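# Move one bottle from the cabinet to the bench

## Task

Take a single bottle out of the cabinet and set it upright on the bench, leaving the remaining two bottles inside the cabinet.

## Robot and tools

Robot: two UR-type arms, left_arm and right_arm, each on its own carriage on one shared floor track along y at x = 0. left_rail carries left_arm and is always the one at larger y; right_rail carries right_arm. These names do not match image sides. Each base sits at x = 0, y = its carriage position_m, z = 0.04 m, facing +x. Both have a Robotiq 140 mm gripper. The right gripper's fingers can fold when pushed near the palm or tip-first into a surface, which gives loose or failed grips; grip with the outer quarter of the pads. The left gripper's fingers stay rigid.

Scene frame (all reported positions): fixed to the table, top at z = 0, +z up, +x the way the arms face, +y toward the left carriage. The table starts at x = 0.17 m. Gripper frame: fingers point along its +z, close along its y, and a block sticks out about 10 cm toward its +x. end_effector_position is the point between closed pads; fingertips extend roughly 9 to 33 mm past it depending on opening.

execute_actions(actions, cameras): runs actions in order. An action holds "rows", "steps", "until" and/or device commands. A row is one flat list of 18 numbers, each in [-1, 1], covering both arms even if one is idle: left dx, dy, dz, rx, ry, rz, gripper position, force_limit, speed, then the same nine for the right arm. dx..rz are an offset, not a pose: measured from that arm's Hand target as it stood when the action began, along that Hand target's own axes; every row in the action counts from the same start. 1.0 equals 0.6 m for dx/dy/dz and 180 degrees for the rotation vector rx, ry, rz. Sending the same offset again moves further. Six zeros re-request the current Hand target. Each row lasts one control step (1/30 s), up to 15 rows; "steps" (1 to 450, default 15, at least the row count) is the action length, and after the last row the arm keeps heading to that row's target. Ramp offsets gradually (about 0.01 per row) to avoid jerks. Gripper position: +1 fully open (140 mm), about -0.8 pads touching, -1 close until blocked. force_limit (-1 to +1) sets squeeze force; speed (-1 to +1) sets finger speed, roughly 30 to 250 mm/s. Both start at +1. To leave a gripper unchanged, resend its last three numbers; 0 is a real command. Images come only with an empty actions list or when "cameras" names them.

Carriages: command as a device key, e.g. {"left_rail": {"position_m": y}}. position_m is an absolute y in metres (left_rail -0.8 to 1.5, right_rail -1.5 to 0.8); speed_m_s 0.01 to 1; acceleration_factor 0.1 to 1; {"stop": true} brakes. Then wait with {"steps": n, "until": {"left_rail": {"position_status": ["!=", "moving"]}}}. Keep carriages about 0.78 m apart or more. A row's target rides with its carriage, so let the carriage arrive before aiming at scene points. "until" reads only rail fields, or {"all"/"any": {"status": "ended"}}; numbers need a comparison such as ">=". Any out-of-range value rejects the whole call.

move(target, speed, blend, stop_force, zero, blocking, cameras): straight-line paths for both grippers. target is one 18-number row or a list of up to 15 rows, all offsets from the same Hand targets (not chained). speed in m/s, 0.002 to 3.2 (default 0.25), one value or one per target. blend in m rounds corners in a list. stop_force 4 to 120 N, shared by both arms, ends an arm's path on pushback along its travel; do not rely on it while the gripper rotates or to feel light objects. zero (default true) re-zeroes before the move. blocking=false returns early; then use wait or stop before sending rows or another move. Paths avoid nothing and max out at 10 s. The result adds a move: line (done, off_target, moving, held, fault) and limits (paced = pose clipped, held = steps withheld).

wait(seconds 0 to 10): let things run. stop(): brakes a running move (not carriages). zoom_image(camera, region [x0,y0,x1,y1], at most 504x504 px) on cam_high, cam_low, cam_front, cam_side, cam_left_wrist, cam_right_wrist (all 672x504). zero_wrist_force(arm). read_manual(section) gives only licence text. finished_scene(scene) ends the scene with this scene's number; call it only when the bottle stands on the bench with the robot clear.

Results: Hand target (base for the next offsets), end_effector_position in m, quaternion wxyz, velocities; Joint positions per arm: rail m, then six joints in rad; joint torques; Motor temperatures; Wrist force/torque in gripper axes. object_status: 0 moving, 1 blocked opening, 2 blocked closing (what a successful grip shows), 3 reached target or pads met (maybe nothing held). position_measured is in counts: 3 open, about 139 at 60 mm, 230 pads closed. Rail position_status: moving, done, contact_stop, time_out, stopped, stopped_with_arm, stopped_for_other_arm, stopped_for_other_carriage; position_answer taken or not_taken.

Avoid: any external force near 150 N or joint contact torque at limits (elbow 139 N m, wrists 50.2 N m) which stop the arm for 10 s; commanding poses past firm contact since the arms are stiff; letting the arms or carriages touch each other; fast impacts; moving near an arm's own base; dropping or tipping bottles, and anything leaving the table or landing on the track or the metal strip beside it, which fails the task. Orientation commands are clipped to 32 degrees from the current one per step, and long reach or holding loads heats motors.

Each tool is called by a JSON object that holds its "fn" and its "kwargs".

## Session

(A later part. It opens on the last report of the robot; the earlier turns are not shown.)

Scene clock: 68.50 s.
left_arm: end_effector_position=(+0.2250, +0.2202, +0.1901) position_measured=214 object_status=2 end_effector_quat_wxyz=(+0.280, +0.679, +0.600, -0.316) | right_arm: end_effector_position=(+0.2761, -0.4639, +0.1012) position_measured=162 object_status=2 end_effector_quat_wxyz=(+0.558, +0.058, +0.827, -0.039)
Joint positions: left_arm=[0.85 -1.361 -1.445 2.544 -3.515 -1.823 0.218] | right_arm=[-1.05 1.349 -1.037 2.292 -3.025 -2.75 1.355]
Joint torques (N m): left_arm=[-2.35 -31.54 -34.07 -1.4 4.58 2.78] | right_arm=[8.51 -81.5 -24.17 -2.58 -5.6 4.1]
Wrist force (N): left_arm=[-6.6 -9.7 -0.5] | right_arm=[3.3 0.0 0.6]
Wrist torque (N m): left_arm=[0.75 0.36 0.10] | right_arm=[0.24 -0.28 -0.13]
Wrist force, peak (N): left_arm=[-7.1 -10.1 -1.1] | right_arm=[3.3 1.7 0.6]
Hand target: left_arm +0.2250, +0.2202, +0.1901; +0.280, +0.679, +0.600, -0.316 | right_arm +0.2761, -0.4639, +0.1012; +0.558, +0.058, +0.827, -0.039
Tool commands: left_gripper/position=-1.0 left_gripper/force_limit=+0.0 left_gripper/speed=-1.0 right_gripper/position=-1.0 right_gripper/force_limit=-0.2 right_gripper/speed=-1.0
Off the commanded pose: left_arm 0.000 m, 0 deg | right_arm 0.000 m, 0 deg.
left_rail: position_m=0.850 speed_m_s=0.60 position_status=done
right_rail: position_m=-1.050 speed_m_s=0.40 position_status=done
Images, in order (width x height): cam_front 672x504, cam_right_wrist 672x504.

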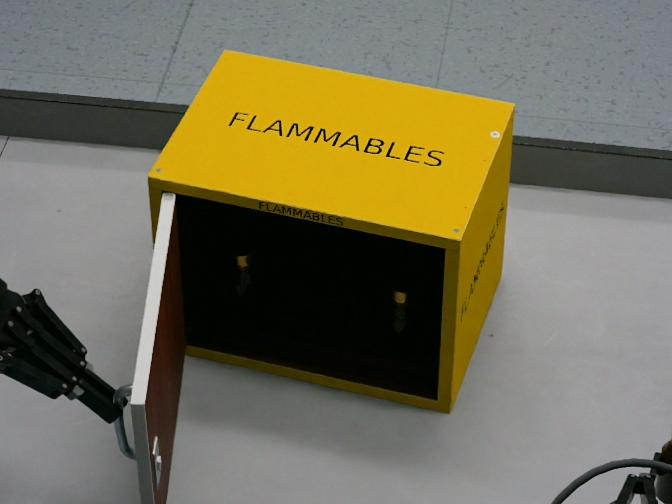

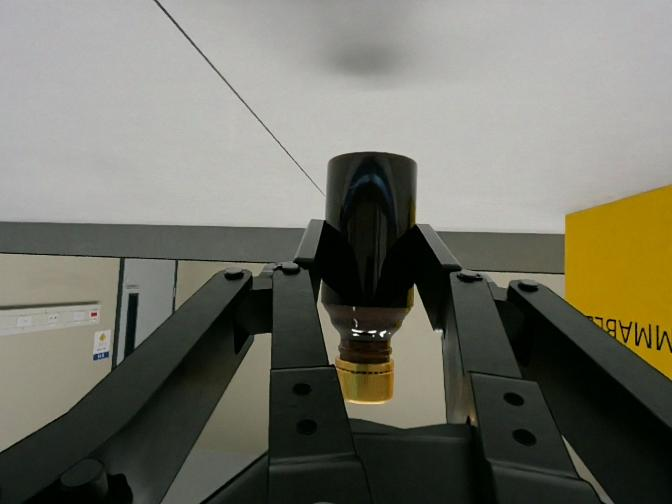

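{"fn": "move", "kwargs": {"target": [0,0,0,0,0,0,-1,0,-1,-0.0186,0.0005,0.2284,0,0,0,-1,-0.2,-1], "speed": 0.12}}

{"fn": "move", "kwargs": {"target": [0,0,0,0,0,0,-1,0,-1,0.0216,0,0.0088,0,0,0,-1,-0.2,-1], "speed": 0.008, "stop_force": 4, "cameras": ["cam_right_wrist"]}}

Scene clock: 71.10 s.
left_arm: end_effector_position=(+0.2250, +0.2202, +0.1901) position_measured=214 object_status=2 end_effector_quat_wxyz=(+0.280, +0.679, +0.600, -0.316) | right_arm: end_effector_position=(+0.4061, -0.4819, +0.0603) position_measured=162 object_status=2 end_effector_quat_wxyz=(+0.558, +0.058, +0.827, -0.039)
Joint positions: left_arm=[0.85 -1.361 -1.445 2.544 -3.515 -1.823 0.218] | right_arm=[-1.05 1.134 -0.851 2.258 -3.604 -2.661 0.886]
Joint torques (N m): left_arm=[-4.06 -30.86 -34.13 -1.88 4.79 2.28] | right_arm=[-19.74 -56.82 -23.98 -9.96 1.11 -2.68]
Wrist force (N): left_arm=[-6.9 -9.3 -0.4] | right_arm=[3.6 0.5 0.3]
Wrist torque (N m): left_arm=[0.83 0.43 0.10] | right_arm=[0.35 -0.37 0.20]
Wrist force, peak (N): left_arm=[-6.9 -10.3 -0.6] | right_arm=[3.5 0.7 1.6]
Hand target: left_arm +0.2250, +0.2202, +0.1901; +0.280, +0.679, +0.600, -0.316 | right_arm +0.4061, -0.4819, +0.0603; +0.558, +0.058, +0.827, -0.039
Off the commanded pose: left_arm 0.000 m, 0 deg | right_arm 0.000 m, 0 deg.
left_rail: position_m=0.850 speed_m_s=0.60 position_status=done
right_rail: position_m=-1.050 speed_m_s=0.40 position_status=done
move: done

Scene clock: 73.20 s.
left_arm: end_effector_position=(+0.2250, +0.2202, +0.1901) position_measured=214 object_status=2 end_effector_quat_wxyz=(+0.280, +0.679, +0.600, -0.316) | right_arm: end_effector_position=(+0.4061, -0.4819, +0.0534) position_measured=162 object_status=2 end_effector_quat_wxyz=(+0.558, +0.058, +0.827, -0.039)
Joint positions: left_arm=[0.85 -1.361 -1.445 2.544 -3.515 -1.823 0.218] | right_arm=[-1.05 1.134 -0.837 2.255 -3.616 -2.661 0.886]
Joint torques (N m): left_arm=[-6.85 -31.53 -34.16 -2.04 5.42 2.87] | right_arm=[-18.6 -94.48 -4.19 -1.12 0.76 -1.5]
Wrist force (N): left_arm=[-6.3 -9.8 -1.1] | right_arm=[1.4 1.0 -0.7]
Wrist torque (N m): left_arm=[0.73 0.30 0.10] | right_arm=[0.35 -0.50 0.17]
Wrist force, peak (N): left_arm=[-6.9 -10.3 -0.6] | right_arm=[-9.5 -1.1 -6.8]
Hand target: left_arm +0.2250, +0.2202, +0.1901; +0.280, +0.679, +0.600, -0.316 | right_arm +0.4061, -0.4819, +0.0534; +0.558, +0.058, +0.827, -0.039 (not the last commanded pose)
Off the commanded pose: left_arm 0.000 m, 0 deg | right_arm 0.007 m, 0 deg.
left_rail: position_m=0.850 speed_m_s=0.60 position_status=done
right_rail: position_m=-1.050 speed_m_s=0.40 position_status=done
move: contact (right_arm)
Images, in order (width x height): cam_right_wrist 672x504.

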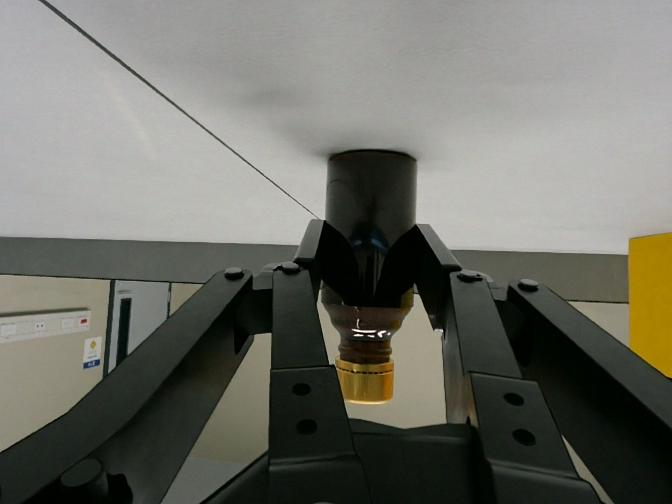

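{"fn": "execute_actions", "kwargs": {"actions": [{"rows":[[0,0,0,0,0,0,-1,0,-1,0,0,0,0,0,0,0.0,-0.2,-1]],"steps":40}], "cameras": ["cam_right_wrist"]}}

{"fn": "move", "kwargs": {"target": [-0.0724,0.014,0.0863,-0.0596,0,-0.05,-1,0,-1,0,0,-0.14,0,0,0,0.0,-0.2,-1], "speed": 0.08, "stop_force": 60, "cameras": ["cam_right_wrist"]}}

Scene clock: 77.70 s.
left_arm: end_effector_position=(+0.2250, +0.2202, +0.1901) position_measured=214 object_status=2 end_effector_quat_wxyz=(+0.280, +0.679, +0.600, -0.316) | right_arm: end_effector_position=(+0.4061, -0.4819, +0.0534) position_measured=129 object_status=3 end_effector_quat_wxyz=(+0.558, +0.058, +0.827, -0.039)
Joint positions: left_arm=[0.85 -1.361 -1.445 2.544 -3.515 -1.823 0.218] | right_arm=[-1.05 1.134 -0.837 2.255 -3.616 -2.661 0.886]
Joint torques (N m): left_arm=[-9.98 -31.61 -33.9 -2.11 6.07 2.43] | right_arm=[-3.96 -95.22 -7.95 -3.56 0.5 2.73]
Wrist force (N): left_arm=[-6.9 -9.6 -0.6] | right_arm=[1.4 0.9 -1.1]
Wrist torque (N m): left_arm=[0.78 0.44 0.11] | right_arm=[0.43 -0.48 0.20]
Wrist force, peak (N): left_arm=[-6.9 -10.4 -0.4] | right_arm=[1.3 0.7 -1.6]
Hand target: left_arm +0.2250, +0.2202, +0.1901; +0.280, +0.679, +0.600, -0.316 | right_arm +0.4061, -0.4819, +0.0534; +0.558, +0.058, +0.827, -0.039
Off the commanded pose: left_arm 0.000 m, 0 deg | right_arm 0.000 m, 0 deg.
left_rail: position_m=0.850 speed_m_s=0.60 position_status=done
right_rail: position_m=-1.050 speed_m_s=0.40 position_status=done
Images, in order (width x height): cam_right_wrist 672x504.

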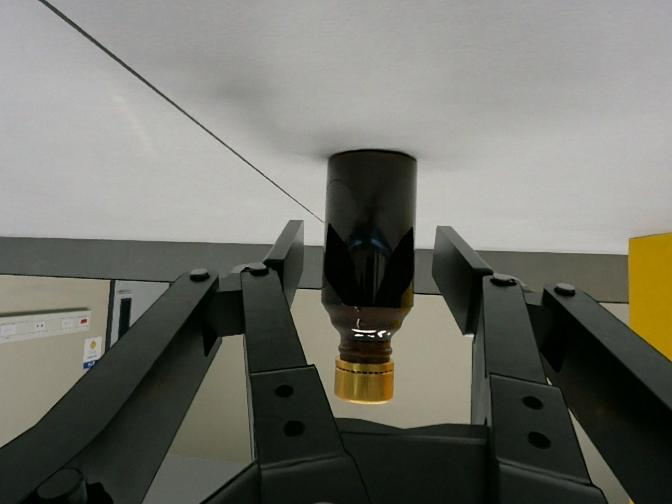

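Scene clock: 80.67 s.
left_arm: end_effector_position=(+0.2251, +0.1521, +0.1901) position_measured=214 object_status=2 end_effector_quat_wxyz=(+0.317, +0.601, +0.679, -0.280) | right_arm: end_effector_position=(+0.3290, -0.4710, +0.0848) position_measured=129 object_status=3 end_effector_quat_wxyz=(+0.558, +0.058, +0.827, -0.039)
Joint positions: left_arm=[0.85 -1.528 -1.397 2.488 -3.533 -1.51 -0.05] | right_arm=[-1.05 1.261 -0.957 2.29 -3.299 -2.724 1.142]
Joint torques (N m): left_arm=[-28.08 -23.81 -35.57 0.02 0.37 -0.66] | right_arm=[17.36 -92.2 -26.36 -1.1 -5.41 4.07]
Wrist force (N): left_arm=[-5.8 8.8 -8.0] | right_arm=[1.1 0.5 -1.3]
Wrist torque (N m): left_arm=[-0.09 0.34 0.10] | right_arm=[0.34 -0.41 -0.13]
Wrist force, peak (N): left_arm=[-5.3 -20.2 -2.3] | right_arm=[1.0 0.5 -1.7]
Hand target: left_arm +0.2251, +0.1521, +0.1901; +0.317, +0.601, +0.679, -0.280 | right_arm +0.3290, -0.4710, +0.0848; +0.558, +0.058, +0.827, -0.039
Off the commanded pose: left_arm 0.000 m, 0 deg | right_arm 0.000 m, 0 deg.
left_rail: position_m=0.850 speed_m_s=0.60 position_status=done
right_rail: position_m=-1.050 speed_m_s=0.40 position_status=done
move: done
Images, in order (width x height): cam_right_wrist 672x504.

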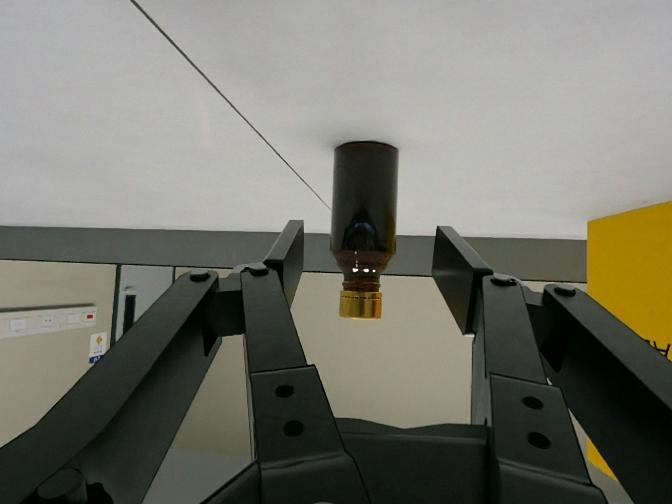

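{"fn": "move", "kwargs": {"target": [[-0.0733,0.0195,0.0847,-0.0553,0,-0.0464,-1,0,-1,0,0,0,0,0,0,0.0,-0.2,-1],[-0.1393,0.0658,0.1633,-0.1064,0,-0.0893,-1,0,-1,0,0,0,0,0,0,0.0,-0.2,-1]], "speed": 0.08, "blend": 0.02, "stop_force": 60, "cameras": ["cam_front"]}}

Scene clock: 86.40 s.
left_arm: end_effector_position=(+0.2800, +0.0290, +0.1912) position_measured=214 object_status=2 end_effector_quat_wxyz=(+0.370, +0.439, +0.793, -0.205) | right_arm: end_effector_position=(+0.3290, -0.4710, +0.0848) position_measured=129 object_status=3 end_effector_quat_wxyz=(+0.558, +0.058, +0.827, -0.039)
Joint positions: left_arm=[0.85 -1.625 -1.255 2.242 -3.33 -1.114 -0.424] | right_arm=[-1.05 1.261 -0.957 2.29 -3.299 -2.724 1.142]
Joint torques (N m): left_arm=[-28.5 -52.24 -50.15 -4.49 2.16 -0.39] | right_arm=[17.25 -93.14 -24.93 -1.49 -5.35 4.17]
Wrist force (N): left_arm=[4.6 8.9 -1.1] | right_arm=[0.6 0.4 -0.9]
Wrist torque (N m): left_arm=[-0.15 0.42 -0.08] | right_arm=[0.33 -0.30 -0.14]
Wrist force, peak (N): left_arm=[-3.5 -17.7 -1.7] | right_arm=[1.4 0.3 -1.2]
Hand target: left_arm +0.2800, +0.0290, +0.1912; +0.370, +0.439, +0.793, -0.205 | right_arm +0.3290, -0.4710, +0.0848; +0.558, +0.058, +0.827, -0.039
Off the commanded pose: left_arm 0.000 m, 0 deg | right_arm 0.000 m, 0 deg.
left_rail: position_m=0.850 speed_m_s=0.60 position_status=done
right_rail: position_m=-1.050 speed_m_s=0.40 position_status=done
move: done
Images, in order (width x height): cam_front 672x504.

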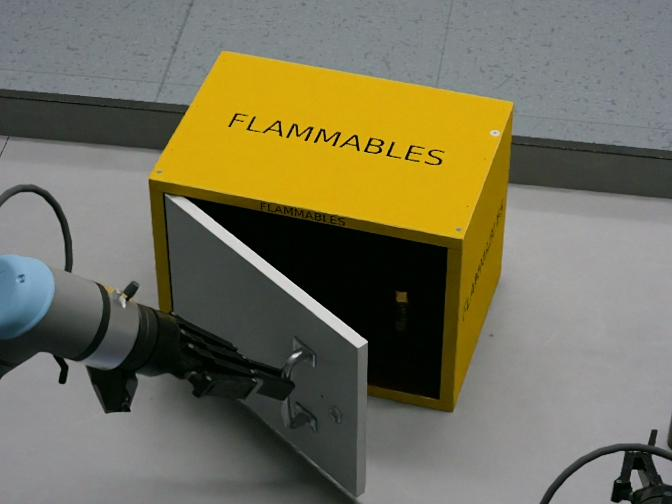

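{"fn": "move", "kwargs": {"target": [[-0.0698,0.029,0.0832,-0.0511,0,-0.0429,-1,0,-1,0,0,0,0,0,0,0.0,-0.2,-1],[-0.1127,0.0635,0.1343,-0.0766,0,-0.0643,-1,0,-1,0,0,0,0,0,0,0.0,-0.2,-1]], "speed": 0.08, "blend": 0.015, "stop_force": 60}}

{"fn": "move", "kwargs": {"target": [-0.0409,0.023,0.0488,0,0,0,-1,0,-1,0,0,0,0,0,0,0.0,-0.2,-1], "speed": 0.025, "stop_force": 18, "cameras": ["cam_left_wrist","cam_front"]}}

Scene clock: 90.93 s.
left_arm: end_effector_position=(+0.3680, -0.0400, +0.1912) position_measured=214 object_status=2 end_effector_quat_wxyz=(+0.397, +0.310, +0.852, -0.145) | right_arm: end_effector_position=(+0.3290, -0.4710, +0.0848) position_measured=129 object_status=3 end_effector_quat_wxyz=(+0.558, +0.058, +0.827, -0.039)
Joint positions: left_arm=[0.85 -1.579 -1.135 2.009 -3.094 -0.938 -0.662] | right_arm=[-1.05 1.261 -0.957 2.29 -3.299 -2.724 1.142]
Joint torques (N m): left_arm=[5.65 -60.22 -51.43 -3.18 1.25 -0.41] | right_arm=[18.25 -89.39 -25.91 -1.04 -4.78 4.06]
Wrist force (N): left_arm=[-0.1 14.3 -8.4] | right_arm=[1.1 0.4 -0.9]
Wrist torque (N m): left_arm=[-0.22 0.39 -0.20] | right_arm=[0.33 -0.40 -0.13]
Wrist force, peak (N): left_arm=[-0.3 14.8 -8.6] | right_arm=[1.1 0.9 -1.3]
Hand target: left_arm +0.3680, -0.0400, +0.1912; +0.397, +0.310, +0.852, -0.145 | right_arm +0.3290, -0.4710, +0.0848; +0.558, +0.058, +0.827, -0.039
Off the commanded pose: left_arm 0.000 m, 0 deg | right_arm 0.000 m, 0 deg.
left_rail: position_m=0.850 speed_m_s=0.60 position_status=done
right_rail: position_m=-1.050 speed_m_s=0.40 position_status=done
move: done

Scene clock: 93.73 s.
left_arm: end_effector_position=(+0.4061, -0.0540, +0.1912) position_measured=214 object_status=2 end_effector_quat_wxyz=(+0.397, +0.310, +0.852, -0.145) | right_arm: end_effector_position=(+0.3290, -0.4710, +0.0848) position_measured=129 object_status=3 end_effector_quat_wxyz=(+0.558, +0.058, +0.827, -0.039)
Joint positions: left_arm=[0.85 -1.527 -1.101 1.959 -3.106 -0.97 -0.612] | right_arm=[-1.05 1.261 -0.957 2.29 -3.299 -2.724 1.142]
Joint torques (N m): left_arm=[19.58 -58.71 -50.42 -7.72 -2.12 3.63] | right_arm=[17.63 -91.24 -25.98 -0.86 -5.42 4.39]
Wrist force (N): left_arm=[6.3 6.8 -21.6] | right_arm=[1.0 0.4 -1.3]
Wrist torque (N m): left_arm=[0.23 -0.02 -0.43] | right_arm=[0.32 -0.39 -0.14]
Wrist force, peak (N): left_arm=[6.3 6.8 -21.6] | right_arm=[1.3 0.4 -1.4]
Hand target: left_arm +0.4061, -0.0540, +0.1912; +0.397, +0.310, +0.852, -0.145 | right_arm +0.3290, -0.4710, +0.0848; +0.558, +0.058, +0.827, -0.039
Off the commanded pose: left_arm 0.000 m, 0 deg | right_arm 0.000 m, 0 deg.
left_rail: position_m=0.850 speed_m_s=0.60 position_status=done
right_rail: position_m=-1.050 speed_m_s=0.40 position_status=done
move: done
Images, in order (width x height): cam_front 672x504, cam_left_wrist 672x504.

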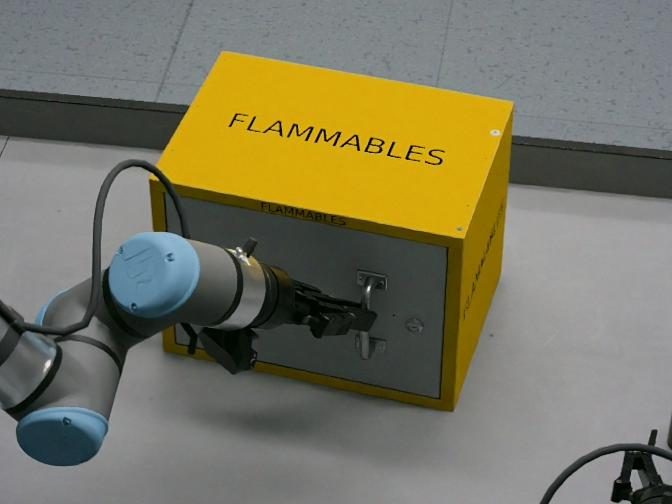

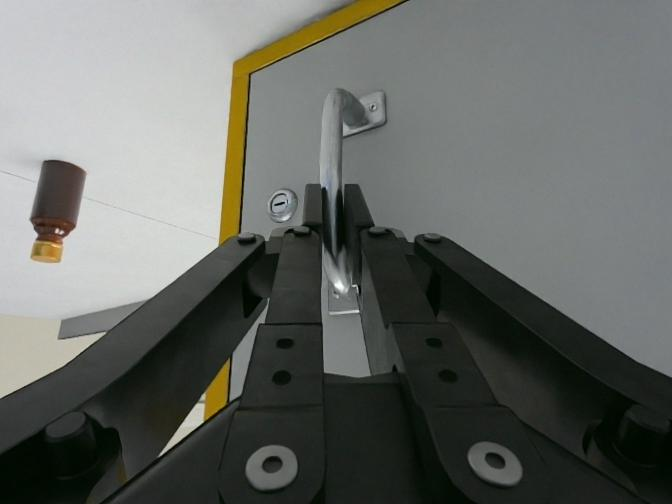

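Closed, with a light press remaining. Release and back off.

{"fn": "execute_actions", "kwargs": {"actions": [{"rows":[[0,0,0,0,0,0,-0.285,0,-1,0,0,0,0,0,0,0.0,-0.2,-1]],"steps":40}]}}

{"fn": "move", "kwargs": {"target": [0,0,-0.2,0,0,0,-0.285,0,-1,0,0,0,0,0,0,0.0,-0.2,-1], "speed": 0.12, "cameras": ["cam_front","cam_left_wrist","cam_right_wrist","cam_high"]}}

Scene clock: 95.77 s.
left_arm: end_effector_position=(+0.4061, -0.0540, +0.1912) position_measured=165 object_status=3 end_effector_quat_wxyz=(+0.397, +0.310, +0.852, -0.145) | right_arm: end_effector_position=(+0.3290, -0.4710, +0.0848) position_measured=129 object_status=3 end_effector_quat_wxyz=(+0.558, +0.058, +0.827, -0.039)
Joint positions: left_arm=[0.85 -1.527 -1.101 1.959 -3.106 -0.97 -0.612] | right_arm=[-1.05 1.261 -0.957 2.29 -3.299 -2.724 1.142]
Joint torques (N m): left_arm=[12.55 -93.79 -28.85 -3.42 1.92 -0.05] | right_arm=[14.31 -93.42 -26.59 -1.4 -5.36 3.66]
Wrist force (N): left_arm=[-0.5 0.2 1.4] | right_arm=[1.3 0.2 -0.9]
Wrist torque (N m): left_arm=[0.19 0.31 0.22] | right_arm=[0.29 -0.44 -0.14]
Wrist force, peak (N): left_arm=[5.8 7.0 -21.8] | right_arm=[1.1 0.4 -1.4]
Hand target: left_arm +0.4061, -0.0540, +0.1912; +0.397, +0.310, +0.852, -0.145 | right_arm +0.3290, -0.4710, +0.0848; +0.558, +0.058, +0.827, -0.039
Off the commanded pose: left_arm 0.000 m, 0 deg | right_arm 0.000 m, 0 deg.
left_rail: position_m=0.850 speed_m_s=0.60 position_status=done
right_rail: position_m=-1.050 speed_m_s=0.40 position_status=done

Scene clock: 97.37 s.
left_arm: end_effector_position=(+0.3358, +0.0050, +0.2682) position_measured=165 object_status=3 end_effector_quat_wxyz=(+0.397, +0.310, +0.852, -0.145) | right_arm: end_effector_position=(+0.3290, -0.4710, +0.0848) position_measured=129 object_status=3 end_effector_quat_wxyz=(+0.558, +0.058, +0.827, -0.039)
Joint positions: left_arm=[0.85 -1.628 -1.31 2.074 -2.954 -0.91 -0.71] | right_arm=[-1.05 1.261 -0.957 2.29 -3.299 -2.724 1.142]
Joint torques (N m): left_arm=[-19.2 -78.81 -25.66 -2.32 5.09 -1.56] | right_arm=[16.86 -91.72 -27.79 -1.4 -5.1 3.87]
Wrist force (N): left_arm=[-0.4 -0.4 1.0] | right_arm=[0.8 0.4 -1.1]
Wrist torque (N m): left_arm=[0.05 0.29 0.37] | right_arm=[0.33 -0.34 -0.14]
Wrist force, peak (N): left_arm=[-0.4 0.1 2.4] | right_arm=[1.2 0.4 -1.3]
Hand target: left_arm +0.3357, +0.0051, +0.2683; +0.397, +0.310, +0.852, -0.145 | right_arm +0.3290, -0.4710, +0.0848; +0.558, +0.058, +0.827, -0.039
Off the commanded pose: left_arm 0.000 m, 0 deg | right_arm 0.000 m, 0 deg.
left_rail: position_m=0.850 speed_m_s=0.60 position_status=done
right_rail: position_m=-1.050 speed_m_s=0.40 position_status=done
move: done
Images, in order (width x height): cam_high 672x504, cam_front 672x504, cam_left_wrist 672x504, cam_right_wrist 672x504.

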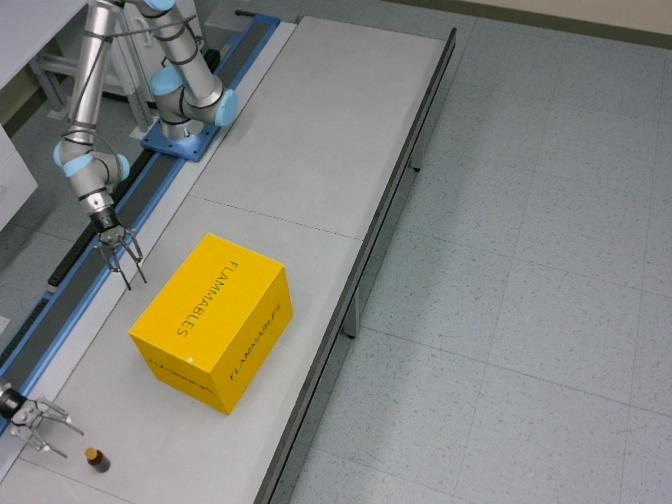

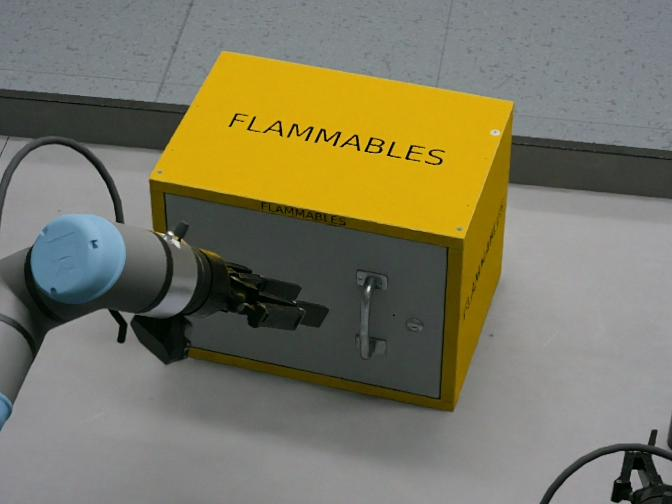

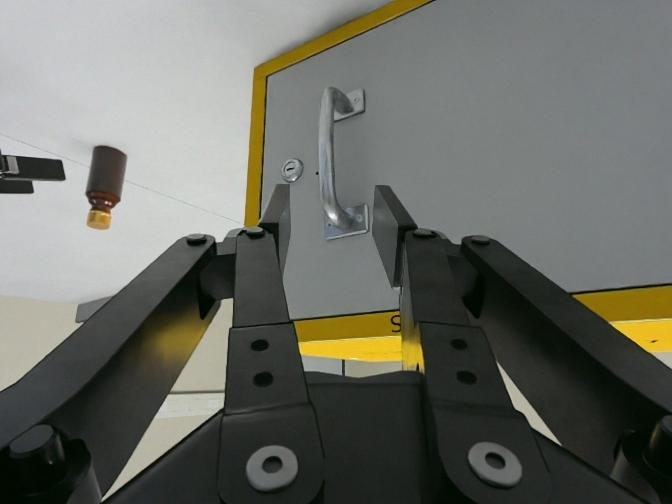

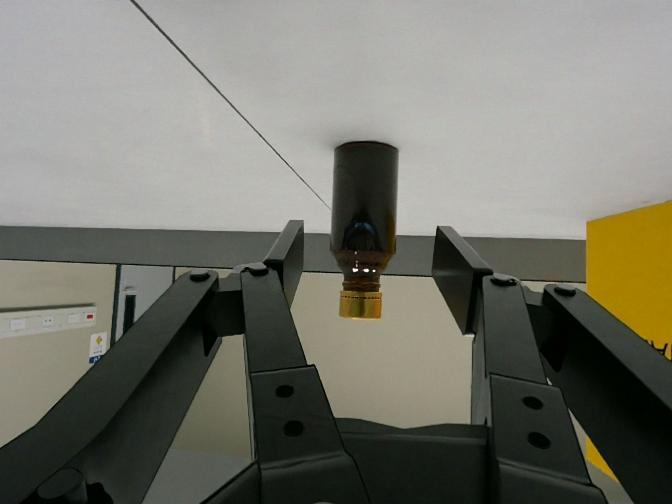

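{"fn": "finished_scene", "kwargs": {"scene": 2}}

The scene is finished: the task was done.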